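# Wrap bubble wrap snugly around a lying wine glass

## Task

Fold the bubble wrap up and over the wine glass so it sits snugly on the glass and, together with the wrap underneath, encloses almost the whole circumference along the full length of the bowl and at the foot; the glass must stay lying on the wrap, roughly at its original spot.

## Robot and tools

Robot: two arms, left_arm (carrying a left hand) and right_arm (carrying a right hand), each with a five-finger hand. Bases in the scene frame: left_arm at (-0.052, +0.437, 0) m, right_arm at (+0.052, -0.529, 0) m, both nearly unrotated. Scene frame: origin at table-top height midway between the arms, +z up, +x away from the robot over the table, left_arm on the +y side. Reported hand poses and velocities are in each arm's own base frame; fixed cameras and the table use the scene frame.

Hand point: a point 0.05 m in front of the palm, 0.15 m from the wrist flange along the fingers. Its +z runs along straight fingers, +y out of the palm, +x across the palm (away from the thumb on the right hand, toward it on the left). Straight fingertips reach 0.06-0.07 m past the point and sit 0.06 m behind it along -y. A wrist bracket on the little-finger side can strike things, and with fingers level the wrist can hang lower than the hand and touch the table first.

Row layout (28 numbers, all in [-1, 1], both arms always included): left_arm dx, dy, dz, rx, ry, rz; left hand little, ring, middle, index, thumb_bend, thumb_turn, force_limit, speed; then the same 14 for right_arm and its hand. dx..rz are an offset, not a pose: measured from that arm's Hand target as it stood when the action or move began, along the Hand target's own axes; 1.0 = 0.6 m for dx, dy, dz and 180 degrees for the rotation vector rx, ry, rz. Re-sending an offset moves the arm further. Six zeros re-request the current Hand target. Finger and thumb numbers are absolute targets: +1 open/straight, -1 closed; thumb_turn -1 puts the thumb opposite the fingers, +1 beside the palm. force_limit maps -1..+1 to about 0..10 N fingertip force (15 N for thumb motors); speed rises from near zero at -1 to full at +0.48 and above. No hand number means 'unchanged': to keep a hand as is, repeat the last eight numbers you sent for it (or, before any were sent, its hand_measured plus hand_force_limit and hand_speed). Use speed -0.94 or lower for gentle grips. Orientation commands are clipped to 32 degrees from the measured orientation each step.

Tools:
- execute_actions(actions, cameras): actions is a list of actions; each action is up to 15 rows, each row one 1/30 s step, every row counted from the action's start Hand target; a short action holds its last row. Images only when actions is empty or cameras is given.
- move(target, speed, blend, stop_force, zero, blocking, cameras): straight-line path of each hand point. target is one 28-number row or a list of up to 15 rows, all offsets from the same starting Hand targets. speed in m/s, 0.002-3.6 (default 0.25), one value or one per target. blend in m rounds corners in a list. stop_force in N, 3-120, ends an arm's path when its wrist sensor feels that much push; leave it out when backing off a contact, and don't trust it while the hand rotates. zero (only with stop_force) decides whether readings are re-zeroed first. blocking=false returns early (not with stop_force). Paths avoid nothing and are capped at 10 s.
- wait(seconds 0-10, cameras): let time pass holding commands.
- stop(cameras): brake a running move.
- zoom_image(camera, region [x0,y0,x1,y1], max 504x504 px) on the newest image of cam_head_left, cam_head_right, cam_high, cam_low, cam_left_wrist or cam_right_wrist (all 672x504).
- show_instructions(): shows the reference pictures.
- zero_wrist_force(arm): re-zero left_arm or right_arm force sensor.
- finished_scene(scene): end the scene (1 or 2); irreversible.

Results: end_effector_position (m), end_effector_quat_wxyz and velocities in base frame; Hand target (the reference for next offsets; the hand often rests a bit short of it); Joint positions, torques, velocities ('within noise' when still); Wrist force/torque in the flange axes plus the peak since last shown; hand_measured, hand_stopped_by (moving, target, force, stalled, fault) and hand_load_n (positive pushes fingers open; a lost grip shows as load near 0), all in the motor order above. A move adds a 'move:' line: done, off_target, moving, held or fault, plus limits such as paced or held. MOTOR HOT appears near 70 °C; at 85 °C the arm brakes for 30-60 s.

Cautions: arms are stiff, so targets past a firm contact cause faults. Contact torque at a joint's limit (135 N m for the three big joints, 25.2 N m for wrists) or about 150 N outside force stops the arm for 10 s. Avoid arms or hands pressing on each other, fast hits, slams, dropping or flinging things, excessive finger loads, and anything leaving the table. Don't route a path close past an arm's own base. Heavy holds and stretched poses heat motors. The glass must be left resting on the wrap.

Each tool is called after "Call:" as a command line: name --argument value for each argument, lists and objects as JSON in quotes; but a table of rows of numbers goes row by row, as --pt "numbers of a row", without its own name.

Reference images:

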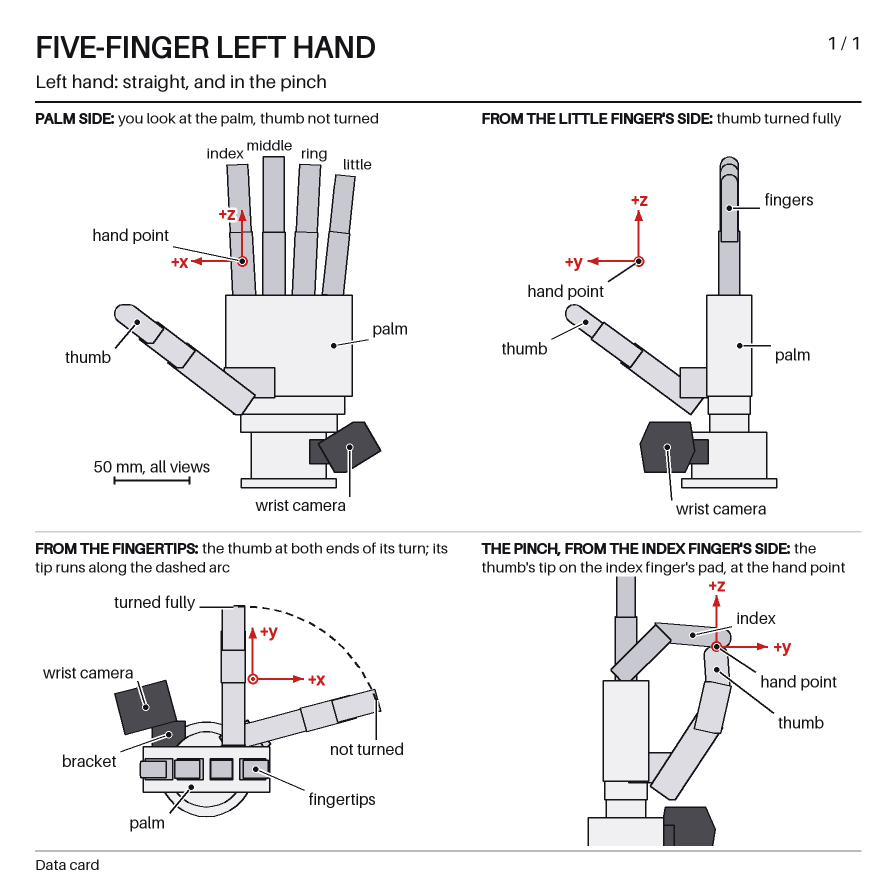

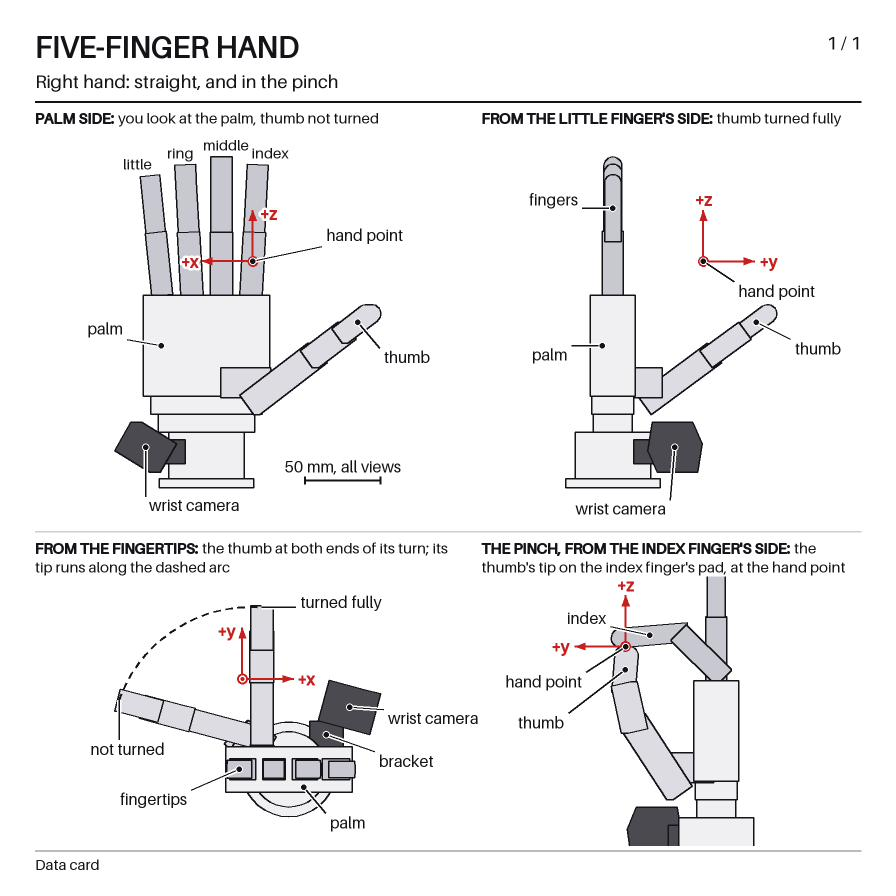

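## Session

Call:
execute_actions --actions '[]'

Scene clock: 0.00 s.
left_arm: end_effector_position=(+0.6313, -0.3132, +0.3398) hand_measured=(+1.000, +1.000, +1.000, +1.000, +1.000, +1.000) hand_load_n=(+0.0, +0.0, +0.0, +0.0, +0.0, +0.0) hand_stopped_by=(target, target, target, target, target, target) hand_force_limit=0.00 hand_speed=-0.80 end_effector_quat_wxyz=(+0.241, +0.862, +0.373, +0.244) | right_arm: end_effector_position=(+0.3518, +0.4976, +0.3755) hand_measured=(+1.000, +1.000, +1.000, +1.000, +1.000, +1.000) hand_load_n=(+0.0, +0.0, +0.0, +0.0, +0.0, +0.0) hand_stopped_by=(target, target, target, target, target, target) hand_force_limit=0.00 hand_speed=-0.80 end_effector_quat_wxyz=(-0.050, -0.292, +0.952, +0.077)
Joint positions: left_arm=[2.903 -1.957 -1.195 2.277 -1.485 0.486] | right_arm=[0.556 -0.875 0.569 1.934 1.397 -1.616]
Joint velocities: within noise
Joint torques (N m): no reading
Motor temperatures (°C): left_arm=[27 33 32 31 37 36] | right_arm=[21 31 30 32 29 32]
Wrist force (N): no reading
Wrist torque (N m): no reading
Wrist force, peak (N): no reading
Hand target: left_arm +0.6313, -0.3132, +0.3398; +0.241, +0.862, +0.373, +0.244 | right_arm +0.3518, +0.4976, +0.3755; -0.050, -0.292, +0.952, +0.077

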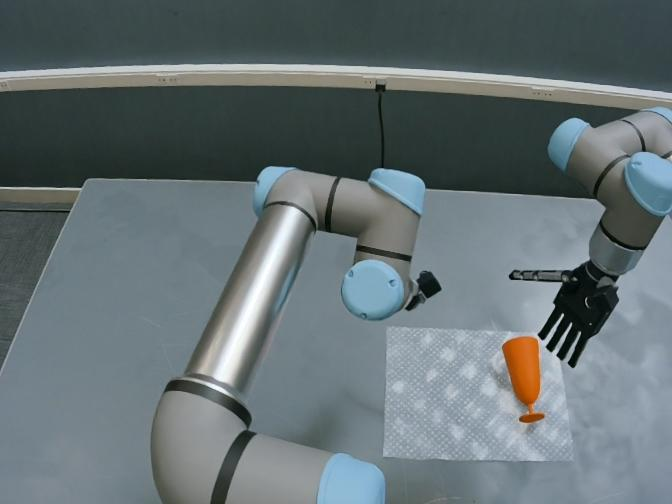

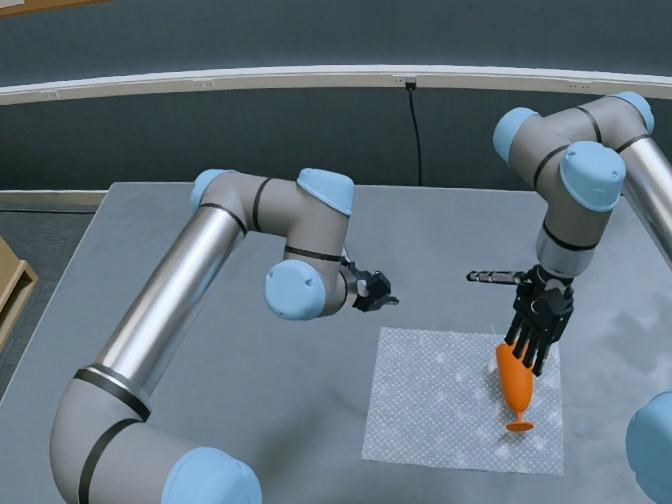

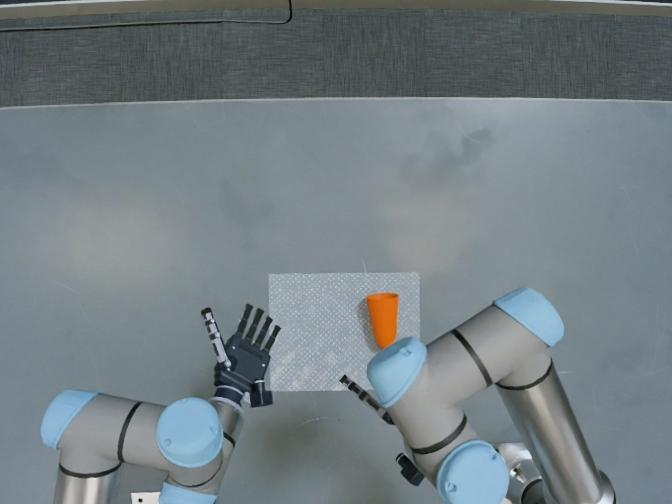

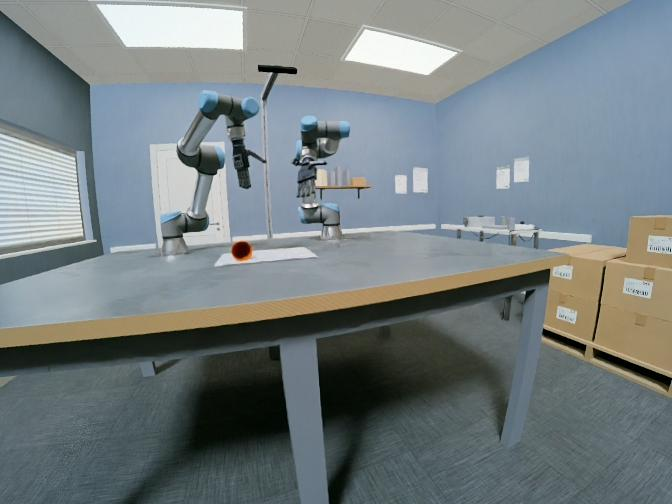

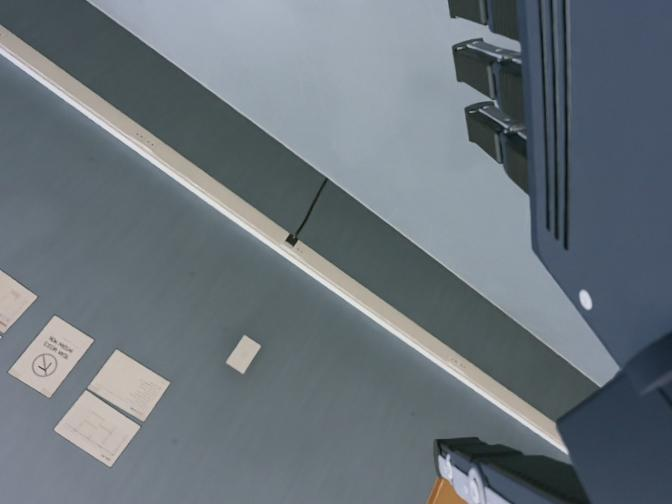

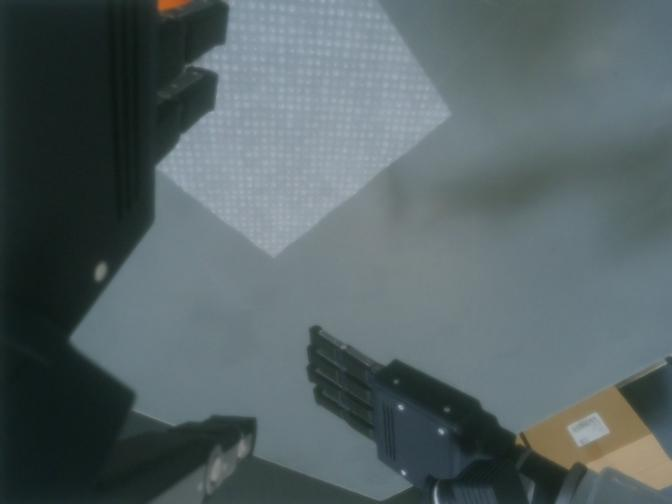

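Call:
zoom_image --camera "cam_head_left" --region '[370, 310, 590, 475]'

Call:
zoom_image --camera "cam_high" --region '[250, 255, 440, 400]'

Call:
zoom_image --camera "cam_low" --region '[190, 220, 340, 290]'

Scaled by 2.291 from the camera's 672x504 image, which has a finer 960x720 frame.

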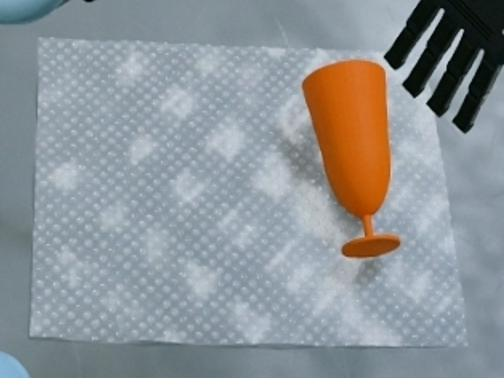

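Scaled by 2.653 from the camera's 672x504 image, which has a finer 960x720 frame.

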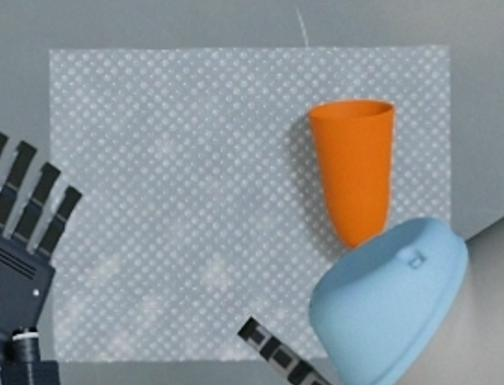

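Scaled by 3.360 from the camera's 672x504 image, which has a finer 960x720 frame.

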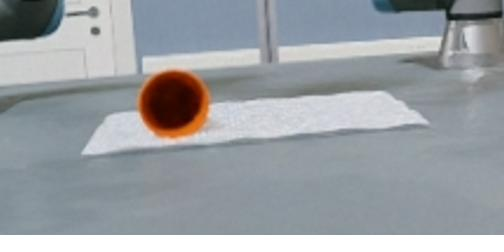

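Call:
move --target '[0.527,-0.354,-0.219,0,0,0,1,1,1,1,1,1,0,-0.8,0,0,0,0,0,0,1,1,1,1,1,1,0,-0.8]'

Call:
move --target '[0,0,0,0,0,0,1,1,1,1,1,1,0,-0.8,-0.3453,0.2253,0.1505,0.1369,-0.2543,-0.7875,0.1,0.1,0.1,0.1,0,-1,0,0]' --cameras '["cam_head_left","cam_high","cam_low"]'

Scene clock: 5.53 s.
left_arm: end_effector_position=(+0.6316, +0.0865, +0.3898) hand_measured=(+1.000, +1.000, +1.000, +1.000, +1.000, +1.000) hand_load_n=(+0.0, +0.0, +0.0, +0.0, +0.0, +0.0) hand_stopped_by=(target, target, target, target, target, target) hand_force_limit=0.00 hand_speed=-0.80 end_effector_quat_wxyz=(+0.241, +0.862, +0.373, +0.244) | right_arm: end_effector_position=(+0.3518, +0.4976, +0.3755) hand_measured=(+1.000, +1.000, +1.000, +1.000, +1.000, +1.000) hand_load_n=(+0.0, +0.0, +0.0, +0.0, +0.0, +0.0) hand_stopped_by=(target, target, target, target, target, target) hand_force_limit=0.00 hand_speed=-0.80 end_effector_quat_wxyz=(-0.050, -0.292, +0.952, +0.077)
Joint positions: left_arm=[3.787 -1.903 -1.202 1.952 -0.992 1.274] | right_arm=[0.556 -0.875 0.569 1.934 1.397 -1.616]
Joint torques (N m): left_arm=[13.14 27.88 34.54 -3.42 2.16 1.83] | right_arm=[-0.08 -45.82 -17.22 2.25 -0.2 0.06]
Wrist force (N): left_arm=[0.1 0.0 0.5] | right_arm=[-0.2 0.0 0.2]
Wrist torque (N m): left_arm=[-0.04 -0.01 -0.04] | right_arm=[0.00 0.02 -0.01]
Wrist force, peak (N): left_arm=[-1.1 0.7 0.4] | right_arm=[-0.3 -0.1 0.2]
Hand target: left_arm +0.6316, +0.0866, +0.3898; +0.241, +0.862, +0.373, +0.244 | right_arm +0.3518, +0.4976, +0.3755; -0.050, -0.292, +0.952, +0.077
Off the commanded pose: left_arm 0.000 m, 0 deg | right_arm 0.000 m, 0 deg.
move: done

Scene clock: 11.50 s.
left_arm: end_effector_position=(+0.6316, +0.0866, +0.3898) hand_measured=(+1.000, +1.000, +1.000, +1.000, +1.000, +1.000) hand_load_n=(+0.0, +0.0, +0.0, +0.0, +0.0, +0.0) hand_stopped_by=(target, target, target, target, target, target) hand_force_limit=0.00 hand_speed=-0.80 end_effector_quat_wxyz=(+0.241, +0.862, +0.373, +0.244) | right_arm: end_effector_position=(+0.4351, +0.7346, +0.2994) hand_measured=(+0.100, +0.100, +0.100, +0.100, +0.000, -1.000) hand_load_n=(+0.0, +0.0, +0.0, +0.0, +0.0, +0.0) hand_stopped_by=(target, target, target, target, target, target) hand_force_limit=0.00 hand_speed=0.00 end_effector_quat_wxyz=(-0.520, +0.848, -0.033, +0.094)
Joint positions: left_arm=[3.787 -1.903 -1.202 1.951 -0.992 1.275] | right_arm=[0.717 -0.514 0.035 1.029 1.008 -3.596]
Joint torques (N m): left_arm=[11.71 27.8 33.84 -3.38 1.88 1.9] | right_arm=[8.24 -58.34 -23.3 -1.89 0.81 -1.34]
Wrist force (N): left_arm=[0.0 0.2 0.3] | right_arm=[0.8 -1.7 1.7]
Wrist torque (N m): left_arm=[-0.01 -0.01 -0.05] | right_arm=[0.01 -0.09 0.16]
Wrist force, peak (N): left_arm=[0.1 -0.1 0.7] | right_arm=[0.8 -1.7 2.0]
Hand target: left_arm +0.6316, +0.0866, +0.3898; +0.241, +0.862, +0.373, +0.244 | right_arm +0.4358, +0.7355, +0.3000; -0.383, +0.924, +0.001, +0.000
Off the commanded pose: left_arm 0.000 m, 0 deg | right_arm 0.001 m, 21 deg.
elbow stopped short (right arm): the move would have taken joint 3 (elbow) straighter than the controller allows.
move: off_target (right_arm)
Images, in order (width x height): cam_head_left 672x504, cam_high 672x504, cam_low 672x504.

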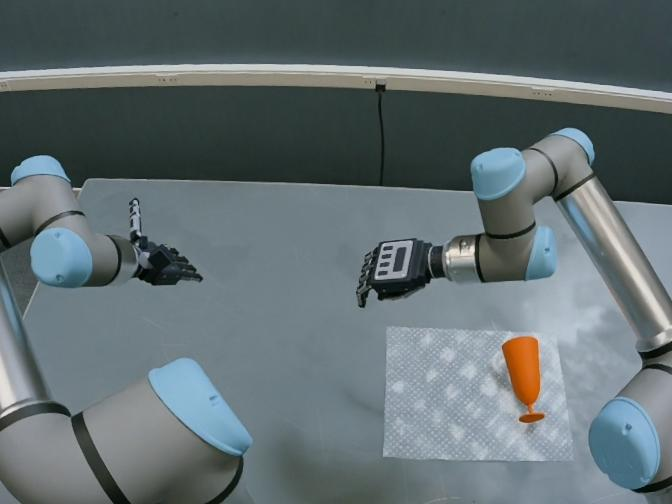

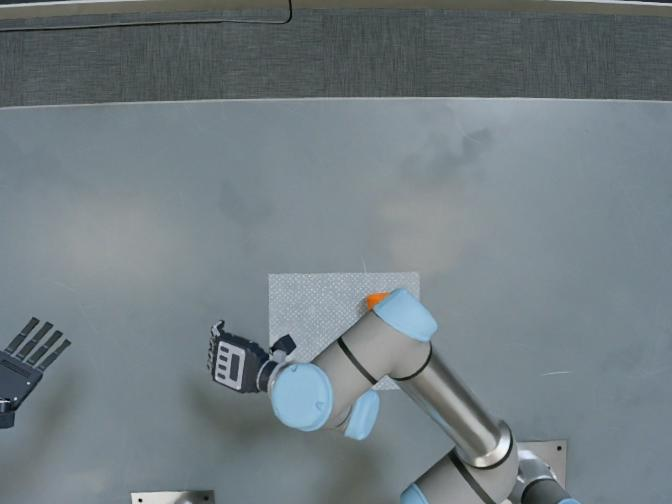

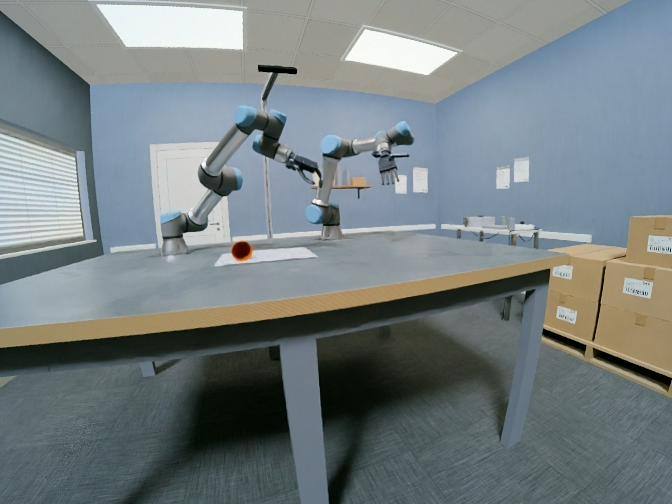

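Call:
move --target '[0,0,0,0,0,0,1,1,1,1,1,1,0,-0.8,-0.1325,0.2128,0.2115,0,0,0,0.1,0.1,0.1,0.1,0,-1,0,0]' --cameras '["cam_head_left","cam_high","cam_low", "cam_right_wrist"]'

Scene clock: 15.03 s.
left_arm: end_effector_position=(+0.6316, +0.0866, +0.3898) hand_measured=(+1.000, +1.000, +1.000, +1.000, +1.000, +1.000) hand_load_n=(+0.0, +0.0, +0.0, +0.0, +0.0, +0.0) hand_stopped_by=(target, target, target, target, target, target) hand_force_limit=0.00 hand_speed=-0.80 end_effector_quat_wxyz=(+0.241, +0.862, +0.373, +0.244) | right_arm: end_effector_position=(+0.3564, +0.7347, +0.1199) hand_measured=(+0.100, +0.100, +0.100, +0.100, +0.000, -1.000) hand_load_n=(+0.0, +0.0, +0.0, +0.0, +0.5, -0.5) hand_stopped_by=(target, target, target, target, target, target) hand_force_limit=0.00 hand_speed=0.00 end_effector_quat_wxyz=(-0.383, +0.924, +0.000, +0.001)
Joint positions: left_arm=[3.787 -1.903 -1.202 1.951 -0.992 1.275] | right_arm=[0.81 -0.328 0.075 1.195 1.062 -3.734]
Joint torques (N m): left_arm=[12.19 28.97 34.64 -3.29 2.12 2.16] | right_arm=[7.84 -54.16 -26.5 3.16 0.84 -1.63]
Wrist force (N): left_arm=[0.0 -0.1 0.5] | right_arm=[0.6 -1.6 0.8]
Wrist torque (N m): left_arm=[-0.07 -0.01 -0.04] | right_arm=[0.05 -0.10 0.15]
Wrist force, peak (N): left_arm=[0.1 0.0 0.7] | right_arm=[1.3 -2.8 1.1]
Hand target: left_arm +0.6316, +0.0866, +0.3898; +0.241, +0.862, +0.373, +0.244 | right_arm +0.3565, +0.7349, +0.1199; -0.383, +0.924, +0.001, +0.000
Off the commanded pose: left_arm 0.000 m, 0 deg | right_arm 0.000 m, 0 deg.
move: done
Images, in order (width x height): cam_head_left 672x504, cam_high 672x504, cam_low 672x504, cam_right_wrist 672x504.

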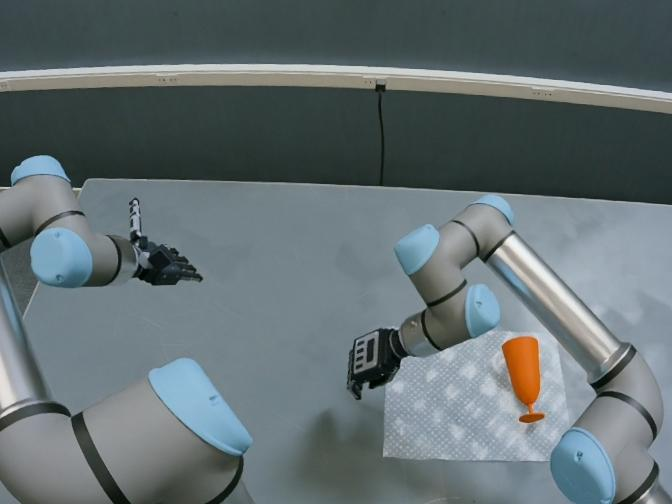

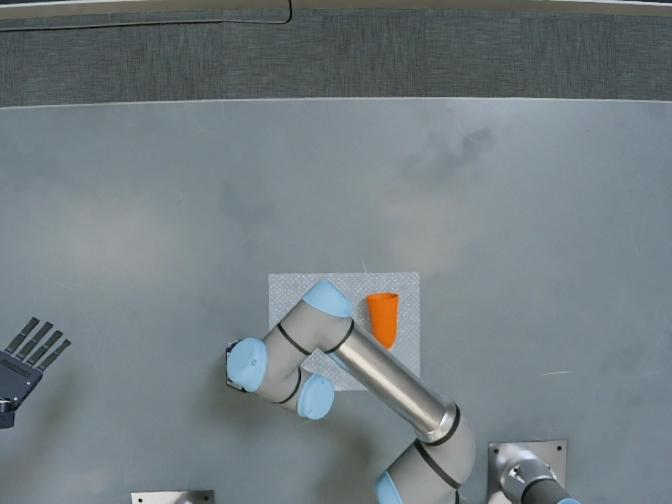

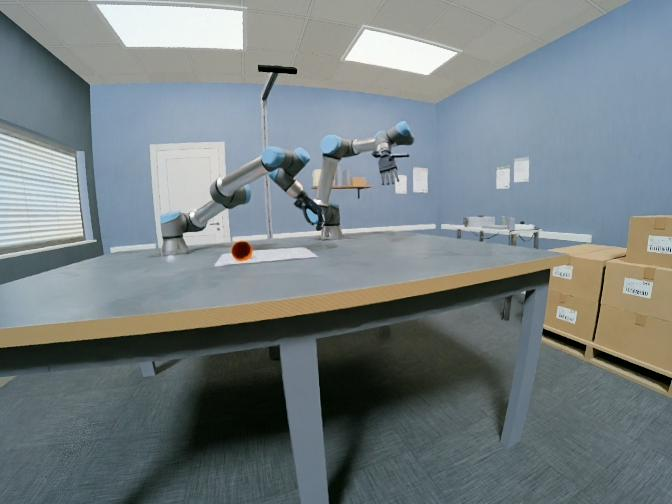

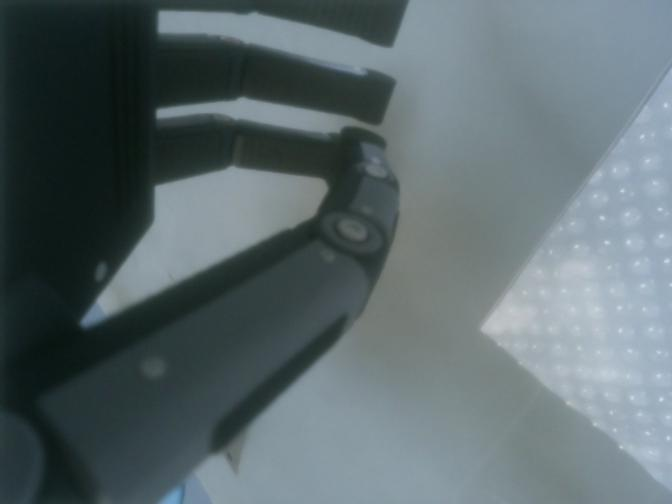

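Call:
move --target '[0,0,0,0,0,0,1,1,1,1,1,1,0,-0.8,0,0.1296,0.1296,0,0,0,0.1,0.1,0.1,0.1,0,-1,0,0]' --stop_force 4 --speed 0.05 --cameras '["cam_head_left","cam_right_wrist"]'

Scene clock: 18.67 s.
left_arm: end_effector_position=(+0.6316, +0.0866, +0.3898) hand_measured=(+1.000, +1.000, +1.000, +1.000, +1.000, +1.000) hand_load_n=(+0.0, +0.0, +0.0, +0.0, +0.0, +0.0) hand_stopped_by=(target, target, target, target, target, target) hand_force_limit=0.00 hand_speed=-0.80 end_effector_quat_wxyz=(+0.241, +0.862, +0.373, +0.244) | right_arm: end_effector_position=(+0.3566, +0.7348, +0.0284) hand_measured=(+0.100, +0.100, +0.100, +0.100, +0.000, -1.000) hand_load_n=(+0.0, +0.0, +0.0, +0.0, +0.0, +0.0) hand_stopped_by=(target, target, target, target, target, target) hand_force_limit=0.00 hand_speed=0.00 end_effector_quat_wxyz=(-0.383, +0.924, +0.001, +0.000)
Joint positions: left_arm=[3.787 -1.903 -1.202 1.951 -0.992 1.275] | right_arm=[0.81 -0.402 0.459 0.887 1.062 -3.735]
Joint torques (N m): left_arm=[10.82 28.43 33.72 -3.33 1.83 2.09] | right_arm=[-5.59 -70.06 -27.26 3.33 -1.76 1.21]
Wrist force (N): left_arm=[0.2 0.3 0.5] | right_arm=[1.2 -2.3 1.1]
Wrist torque (N m): left_arm=[-0.01 -0.03 -0.04] | right_arm=[-0.09 -0.20 0.05]
Wrist force, peak (N): left_arm=[0.2 -0.1 0.6] | right_arm=[0.1 -36.1 -21.6]
Hand target: left_arm +0.6316, +0.0866, +0.3898; +0.241, +0.862, +0.373, +0.244 | right_arm +0.3565, +0.7348, +0.0284; -0.383, +0.924, +0.001, +0.000 (not the last commanded pose)
Off the commanded pose: left_arm 0.000 m, 0 deg | right_arm 0.018 m, 0 deg.
move: contact (right_arm)
Images, in order (width x height): cam_head_left 672x504, cam_right_wrist 672x504.

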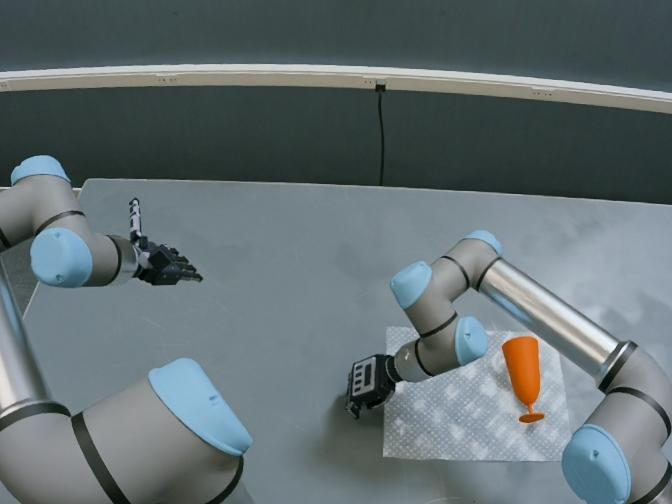

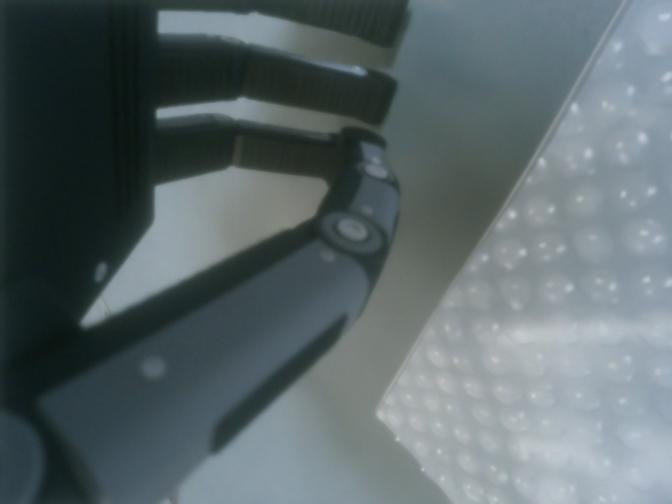

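Call:
move --target '[0,0,0,0,0,0,1,1,1,1,1,1,0,-0.8,0,0.0318,-0.0389,0,0,0,0.3,0.3,0.3,0.3,0.1,-1,0,0]' --speed 0.1 --cameras '["cam_head_left","cam_right_wrist", "cam_high"]'

Scene clock: 21.23 s.
left_arm: end_effector_position=(+0.6316, +0.0866, +0.3898) hand_measured=(+1.000, +1.000, +1.000, +1.000, +1.000, +1.000) hand_load_n=(-0.5, +0.0, +0.0, +0.0, +0.0, +0.0) hand_stopped_by=(target, target, target, target, target, target) hand_force_limit=0.00 hand_speed=-0.80 end_effector_quat_wxyz=(+0.241, +0.862, +0.373, +0.244) | right_arm: end_effector_position=(+0.3566, +0.7049, +0.0314) hand_measured=(+0.300, +0.300, +0.300, +0.300, +0.100, -1.000) hand_load_n=(+0.0, +0.0, +0.0, +0.0, +0.0, +0.0) hand_stopped_by=(target, target, force, target, target, target) hand_force_limit=0.00 hand_speed=0.00 end_effector_quat_wxyz=(-0.383, +0.924, +0.001, +0.000)
Joint positions: left_arm=[3.787 -1.903 -1.202 1.951 -0.992 1.275] | right_arm=[0.78 -0.51 0.669 0.8 1.044 -3.764]
Joint torques (N m): left_arm=[10.92 29.23 35.58 -3.32 2.13 2.06] | right_arm=[-9.28 -69.97 -14.25 -0.74 -2.02 -1.19]
Wrist force (N): left_arm=[0.0 0.1 0.4] | right_arm=[1.3 -2.2 1.1]
Wrist torque (N m): left_arm=[-0.03 0.00 -0.04] | right_arm=[-0.06 -0.22 0.17]
Wrist force, peak (N): left_arm=[0.1 -0.1 0.7] | right_arm=[-1.8 -7.3 -15.3]
Hand target: left_arm +0.6316, +0.0866, +0.3898; +0.241, +0.862, +0.373, +0.244 | right_arm +0.3566, +0.7049, +0.0314; -0.383, +0.924, +0.001, +0.000
Off the commanded pose: left_arm 0.000 m, 0 deg | right_arm 0.000 m, 0 deg.
move: done
Images, in order (width x height): cam_head_left 672x504, cam_high 672x504, cam_right_wrist 672x504.

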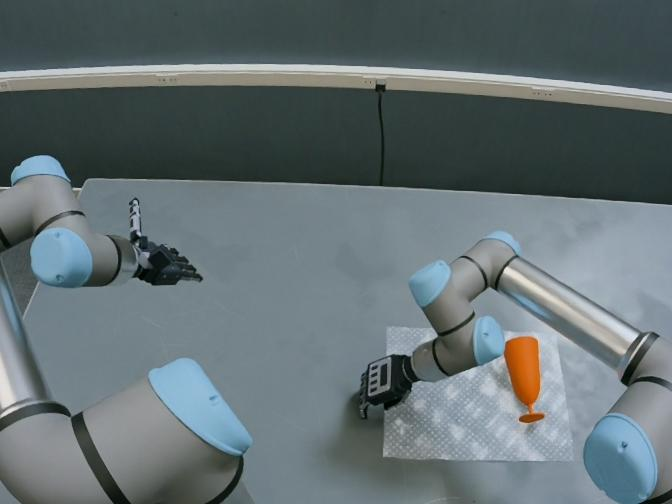

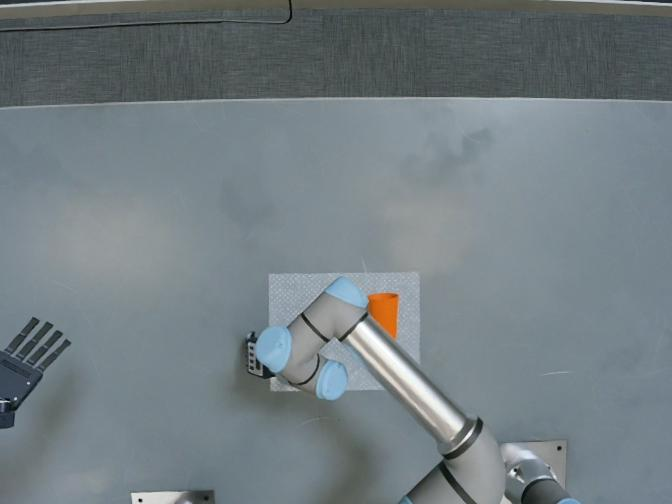

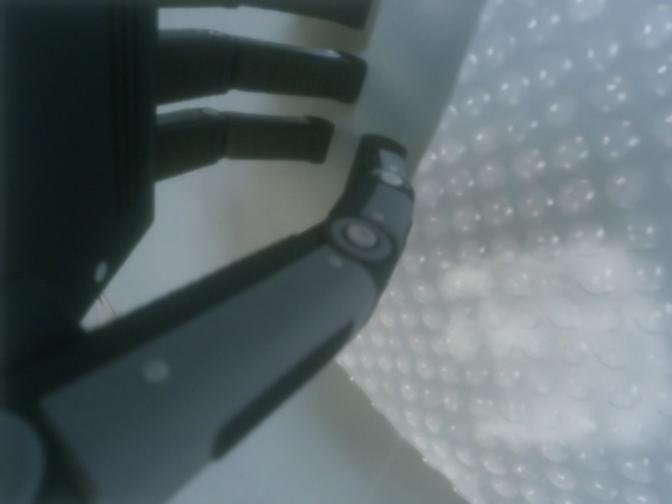

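Call:
move --target '[0,0,0,0,0,0,1,1,1,1,1,1,0,-0.8,0.05,0.0189,-0.0283,0,0,0,0.3,0.3,0.3,0.3,0.1,-1,0,0]' --speed 0.1 --cameras '["cam_head_left","cam_right_wrist"]'

Call:
zoom_image --camera "cam_head_left" --region '[340, 310, 590, 475]'

Scene clock: 22.70 s.
left_arm: end_effector_position=(+0.6316, +0.0866, +0.3898) hand_measured=(+1.000, +1.000, +1.000, +1.000, +1.000, +1.000) hand_load_n=(+0.0, +0.0, +0.0, +0.0, +0.0, +0.0) hand_stopped_by=(target, target, target, target, target, target) hand_force_limit=0.00 hand_speed=-0.80 end_effector_quat_wxyz=(+0.241, +0.862, +0.373, +0.244) | right_arm: end_effector_position=(+0.3865, +0.6849, +0.0354) hand_measured=(+0.300, +0.300, +0.300, +0.300, +0.100, -1.000) hand_load_n=(+0.0, +0.0, +0.0, +0.0, +0.0, +0.0) hand_stopped_by=(target, target, force, target, target, target) hand_force_limit=0.00 hand_speed=0.00 end_effector_quat_wxyz=(-0.383, +0.924, +0.001, +0.000)
Joint positions: left_arm=[3.787 -1.903 -1.202 1.951 -0.992 1.275] | right_arm=[0.728 -0.501 0.646 0.839 1.015 -3.813]
Joint torques (N m): left_arm=[12.17 29.22 34.74 -3.37 2.1 1.93] | right_arm=[-11.55 -53.86 -27.86 3.25 -1.49 -0.99]
Wrist force (N): left_arm=[0.0 0.1 0.3] | right_arm=[1.4 -2.2 1.0]
Wrist torque (N m): left_arm=[-0.02 0.00 -0.05] | right_arm=[-0.07 -0.22 0.15]
Wrist force, peak (N): left_arm=[0.1 -0.1 0.7] | right_arm=[1.3 -2.5 1.3]
Hand target: left_arm +0.6316, +0.0866, +0.3898; +0.241, +0.862, +0.373, +0.244 | right_arm +0.3866, +0.6849, +0.0354; -0.383, +0.924, +0.001, +0.000
Off the commanded pose: left_arm 0.000 m, 0 deg | right_arm 0.000 m, 0 deg.
move: done
Images, in order (width x height): cam_head_left 672x504, cam_right_wrist 672x504.

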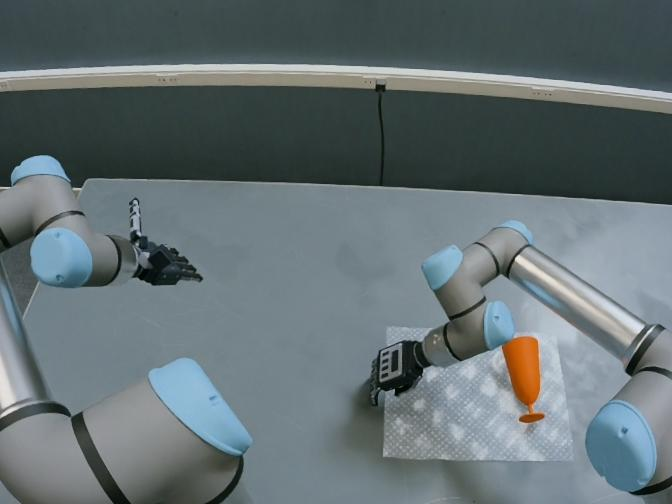

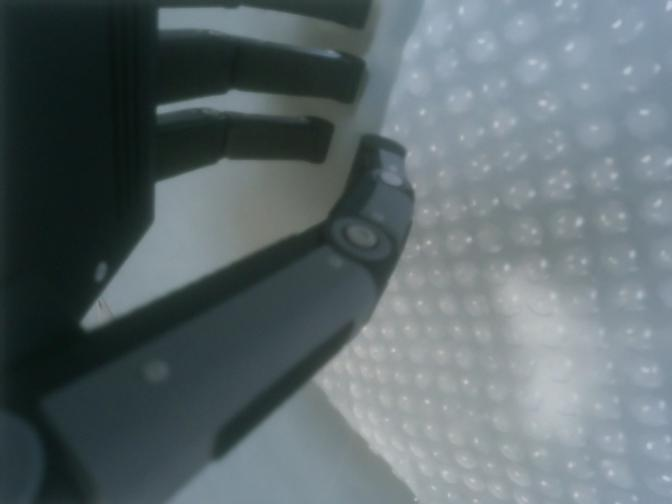

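Scaled by 2.016 from the camera's 672x504 image, which has a finer 960x720 frame.

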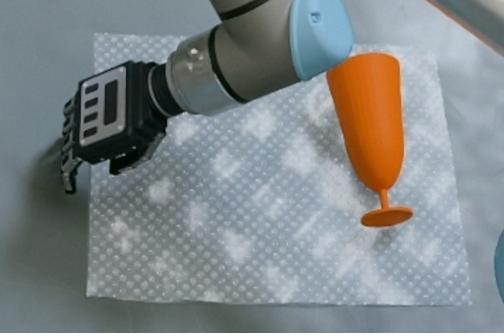

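Call:
move --target '[0,0,0,0,0,0,1,1,1,1,1,1,0,-0.8,0,0.0158,-0.0078,0,0,0,0.3,0.3,0.3,0.3,0.1,-1,0,0]' --speed 0.05

Call:
move --target '[0,0,0,0,0,0,1,1,1,1,1,1,0,-0.8,0,0,0,0,0,0,0.05,0.05,0.05,0.05,0.1,-1,-0.3,-0.5]' --speed 0.05 --cameras '["cam_head_left","cam_right_wrist"]'

Scene clock: 23.97 s.
left_arm: end_effector_position=(+0.6316, +0.0866, +0.3898) hand_measured=(+1.000, +1.000, +1.000, +1.000, +1.000, +1.000) hand_load_n=(+0.0, +0.0, +0.0, +0.0, +0.0, +0.0) hand_stopped_by=(target, target, target, target, target, target) hand_force_limit=0.00 hand_speed=-0.80 end_effector_quat_wxyz=(+0.241, +0.862, +0.373, +0.244) | right_arm: end_effector_position=(+0.3866, +0.6749, +0.0321) hand_measured=(+0.300, +0.300, +0.300, +0.300, +0.100, -1.000) hand_load_n=(+0.0, +0.5, +0.0, +0.0, +0.0, +0.0) hand_stopped_by=(target, target, force, target, target, target) hand_force_limit=0.00 hand_speed=0.00 end_effector_quat_wxyz=(-0.383, +0.924, +0.001, +0.000)
Joint positions: left_arm=[3.787 -1.903 -1.202 1.951 -0.992 1.275] | right_arm=[0.717 -0.528 0.708 0.81 1.009 -3.824]
Joint torques (N m): left_arm=[11.13 28.54 33.31 -3.23 2.13 1.93] | right_arm=[-9.9 -69.73 -14.21 -0.77 -2.03 -1.5]
Wrist force (N): left_arm=[-0.1 0.0 0.5] | right_arm=[1.3 -2.2 1.3]
Wrist torque (N m): left_arm=[-0.05 0.01 -0.05] | right_arm=[-0.08 -0.21 0.15]
Wrist force, peak (N): left_arm=[0.2 0.0 0.6] | right_arm=[1.3 -2.7 0.8]
Hand target: left_arm +0.6316, +0.0866, +0.3898; +0.241, +0.862, +0.373, +0.244 | right_arm +0.3866, +0.6748, +0.0320; -0.383, +0.924, +0.001, +0.000
Off the commanded pose: left_arm 0.000 m, 0 deg | right_arm 0.000 m, 0 deg.
move: done

Scene clock: 24.47 s.
left_arm: end_effector_position=(+0.6316, +0.0866, +0.3898) hand_measured=(+1.000, +1.000, +1.000, +1.000, +1.000, +1.000) hand_load_n=(+0.0, +0.0, +0.0, +0.0, +0.0, +0.0) hand_stopped_by=(target, target, target, target, target, target) hand_force_limit=0.00 hand_speed=-0.80 end_effector_quat_wxyz=(+0.241, +0.862, +0.373, +0.244) | right_arm: end_effector_position=(+0.3866, +0.6748, +0.0320) hand_measured=(+0.050, +0.050, +0.050, +0.050, +0.100, -1.000) hand_load_n=(+0.0, +0.0, +0.0, +0.0, +0.0, +0.0) hand_stopped_by=(target, target, target, target, target, target) hand_force_limit=-0.30 hand_speed=-0.50 end_effector_quat_wxyz=(-0.383, +0.924, +0.001, +0.000)
Joint positions: left_arm=[3.787 -1.903 -1.202 1.951 -0.992 1.275] | right_arm=[0.717 -0.528 0.708 0.809 1.009 -3.825]
Joint torques (N m): left_arm=[12.23 29.01 33.98 -3.29 1.9 1.83] | right_arm=[-9.51 -68.79 -14.61 -0.43 -1.21 -1.61]
Wrist force (N): left_arm=[0.3 0.0 0.4] | right_arm=[1.3 -2.2 1.1]
Wrist torque (N m): left_arm=[-0.04 -0.05 -0.03] | right_arm=[-0.04 -0.22 0.16]
Wrist force, peak (N): left_arm=[-0.2 0.0 0.6] | right_arm=[1.3 -2.6 1.0]
Hand target: left_arm +0.6316, +0.0866, +0.3898; +0.241, +0.862, +0.373, +0.244 | right_arm +0.3866, +0.6748, +0.0320; -0.383, +0.924, +0.001, +0.000
Off the commanded pose: left_arm 0.000 m, 0 deg | right_arm 0.000 m, 0 deg.
move: done
Images, in order (width x height): cam_head_left 672x504, cam_right_wrist 672x504.

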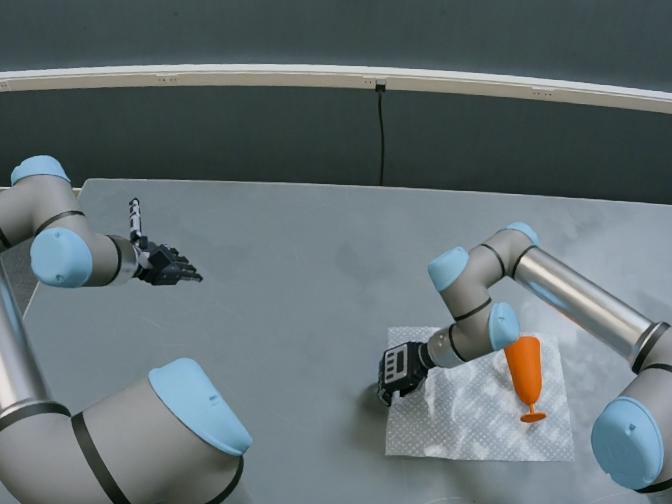

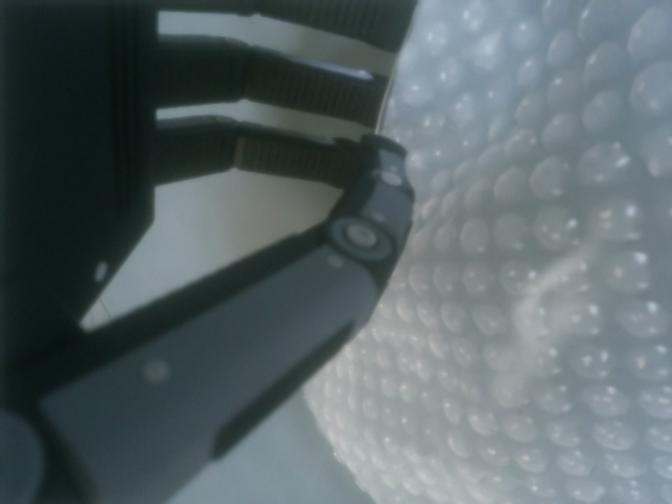

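Call:
move --target '[0,0,0,0,0,0,1,1,1,1,1,1,0,-0.8,0,0.0118,-0.0118,0,0,0,0.05,0.05,0.05,0.05,0.1,-1,-0.3,-0.5]' --speed 0.05 --cameras '["cam_right_wrist"]'

Call:
move --target '[0,0,0,0,0,0,1,1,1,1,1,1,0,-0.8,0,0,0,0,0,0,-0.2,-0.2,-0.2,-0.2,-0.2,-1,-0.2,-0.7]' --speed 0.05 --cameras '["cam_head_left","cam_right_wrist"]'

Scene clock: 25.60 s.
left_arm: end_effector_position=(+0.6316, +0.0866, +0.3898) hand_measured=(+1.000, +1.000, +1.000, +1.000, +1.000, +1.000) hand_load_n=(+0.0, +0.0, -0.5, +0.0, +0.0, +0.0) hand_stopped_by=(target, target, target, target, target, target) hand_force_limit=0.00 hand_speed=-0.80 end_effector_quat_wxyz=(+0.241, +0.862, +0.373, +0.244) | right_arm: end_effector_position=(+0.3866, +0.6649, +0.0320) hand_measured=(+0.050, +0.050, +0.050, +0.050, +0.100, -1.000) hand_load_n=(+0.0, +0.0, +0.0, +0.0, +0.0, +0.0) hand_stopped_by=(target, target, target, target, target, target) hand_force_limit=-0.30 hand_speed=-0.50 end_effector_quat_wxyz=(-0.383, +0.924, +0.001, +0.000)
Joint positions: left_arm=[3.787 -1.903 -1.202 1.951 -0.992 1.275] | right_arm=[0.705 -0.554 0.76 0.789 1.002 -3.836]
Joint torques (N m): left_arm=[11.72 28.36 32.93 -3.2 2.19 1.96] | right_arm=[-9.89 -68.21 -14.3 -0.87 -1.96 -1.68]
Wrist force (N): left_arm=[0.1 -0.1 0.4] | right_arm=[1.2 -2.6 1.1]
Wrist torque (N m): left_arm=[-0.06 -0.02 -0.03] | right_arm=[-0.11 -0.20 0.14]
Wrist force, peak (N): left_arm=[0.0 -0.2 0.7] | right_arm=[1.5 -2.5 1.1]
Hand target: left_arm +0.6316, +0.0866, +0.3898; +0.241, +0.862, +0.373, +0.244 | right_arm +0.3866, +0.6648, +0.0320; -0.383, +0.924, +0.001, +0.000
Off the commanded pose: left_arm 0.000 m, 0 deg | right_arm 0.000 m, 0 deg.
move: done
Images, in order (width x height): cam_right_wrist 672x504.

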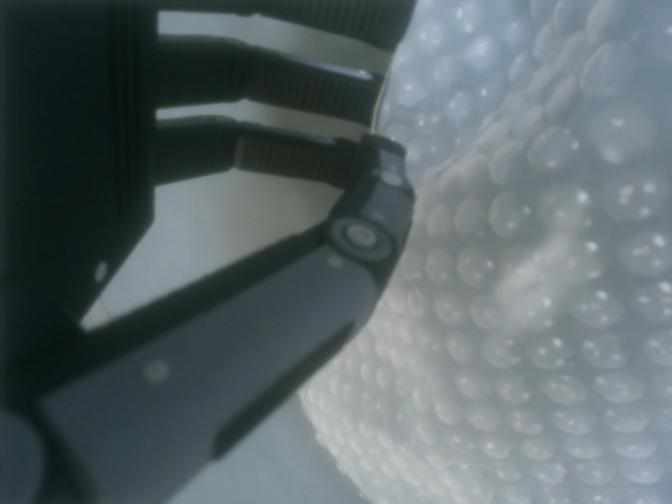

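Scene clock: 26.57 s.
left_arm: end_effector_position=(+0.6316, +0.0866, +0.3898) hand_measured=(+1.000, +1.000, +1.000, +1.000, +1.000, +1.000) hand_load_n=(+0.0, +0.0, +0.0, +0.0, +0.0, +0.0) hand_stopped_by=(target, target, target, target, target, target) hand_force_limit=0.00 hand_speed=-0.80 end_effector_quat_wxyz=(+0.241, +0.862, +0.373, +0.244) | right_arm: end_effector_position=(+0.3866, +0.6648, +0.0320) hand_measured=(-0.200, -0.200, -0.200, -0.200, -0.200, -1.000) hand_load_n=(+0.0, +0.0, +0.0, +0.0, +0.0, +0.0) hand_stopped_by=(target, target, target, target, target, target) hand_force_limit=-0.20 hand_speed=-0.70 end_effector_quat_wxyz=(-0.383, +0.924, +0.001, +0.000)
Joint positions: left_arm=[3.787 -1.903 -1.202 1.951 -0.992 1.275] | right_arm=[0.705 -0.554 0.76 0.789 1.002 -3.836]
Joint torques (N m): left_arm=[11.36 28.97 34.87 -3.35 2.1 1.79] | right_arm=[-9.48 -68.94 -14.76 -0.76 -1.51 -1.58]
Wrist force (N): left_arm=[0.0 0.0 0.5] | right_arm=[1.4 -2.3 0.8]
Wrist torque (N m): left_arm=[-0.05 0.01 -0.05] | right_arm=[-0.05 -0.22 0.16]
Wrist force, peak (N): left_arm=[0.0 -0.1 0.6] | right_arm=[1.4 -2.5 0.9]
Hand target: left_arm +0.6316, +0.0866, +0.3898; +0.241, +0.862, +0.373, +0.244 | right_arm +0.3866, +0.6648, +0.0320; -0.383, +0.924, +0.001, +0.000
Off the commanded pose: left_arm 0.000 m, 0 deg | right_arm 0.000 m, 0 deg.
move: done
Images, in order (width x height): cam_head_left 672x504, cam_right_wrist 672x504.

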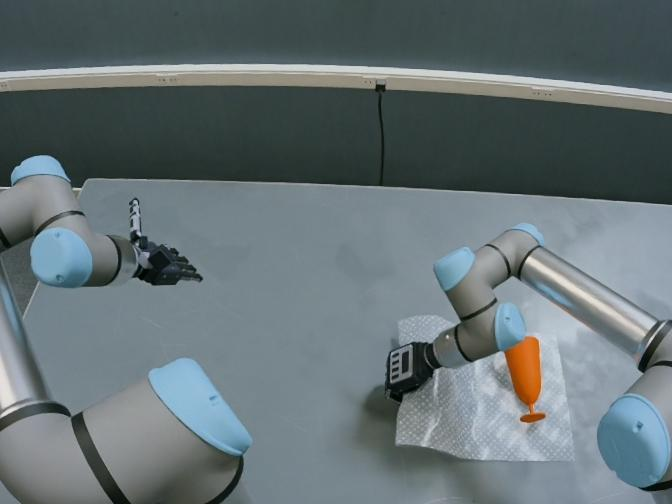

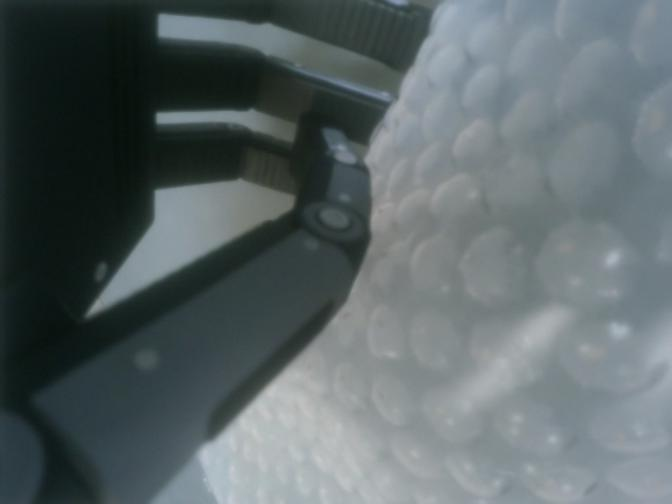

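Call:
move --target '[0,0,0,0,0,0,1,1,1,1,1,1,0,-0.8,0,0,0,0,0,0,-0.7,-0.7,-0.7,-0.7,-0.2,-1,-0.1,-0.7]' --speed 0.05 --cameras '["cam_head_left","cam_right_wrist"]'

Scene clock: 27.63 s.
left_arm: end_effector_position=(+0.6316, +0.0866, +0.3898) hand_measured=(+1.000, +1.000, +1.000, +1.000, +1.000, +1.000) hand_load_n=(+0.0, +0.0, +0.0, +0.0, +0.0, +0.0) hand_stopped_by=(target, target, target, target, target, target) hand_force_limit=0.00 hand_speed=-0.80 end_effector_quat_wxyz=(+0.241, +0.862, +0.373, +0.244) | right_arm: end_effector_position=(+0.3866, +0.6648, +0.0320) hand_measured=(-0.700, -0.700, -0.224, -0.250, -0.200, -1.000) hand_load_n=(+0.0, +0.0, +6.5, +4.0, +1.0, -3.0) hand_stopped_by=(target, target, force, force, target, target) hand_force_limit=-0.10 hand_speed=-0.70 end_effector_quat_wxyz=(-0.383, +0.924, +0.001, +0.000)
Joint positions: left_arm=[3.787 -1.903 -1.202 1.951 -0.992 1.275] | right_arm=[0.705 -0.554 0.76 0.789 1.002 -3.836]
Joint torques (N m): left_arm=[11.75 28.8 33.18 -3.3 1.98 1.89] | right_arm=[-8.2 -67.7 -15.61 -0.31 -1.16 -0.94]
Wrist force (N): left_arm=[0.0 0.1 0.5] | right_arm=[1.4 -2.1 0.9]
Wrist torque (N m): left_arm=[-0.03 0.00 -0.05] | right_arm=[-0.04 -0.22 0.16]
Wrist force, peak (N): left_arm=[-0.1 0.0 0.7] | right_arm=[1.5 -2.4 0.9]
Hand target: left_arm +0.6316, +0.0866, +0.3898; +0.241, +0.862, +0.373, +0.244 | right_arm +0.3866, +0.6648, +0.0320; -0.383, +0.924, +0.001, +0.000
Off the commanded pose: left_arm 0.000 m, 0 deg | right_arm 0.000 m, 0 deg.
move: done
Images, in order (width x height): cam_head_left 672x504, cam_right_wrist 672x504.

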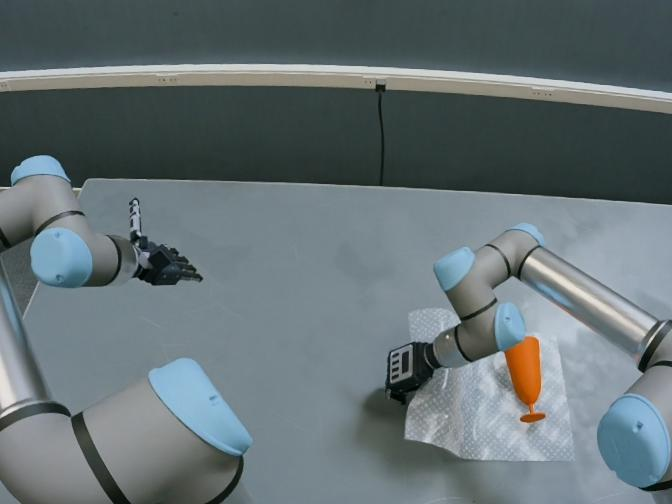

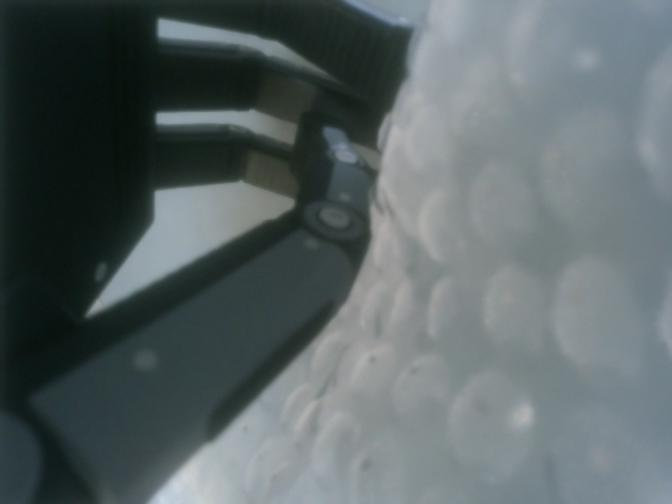

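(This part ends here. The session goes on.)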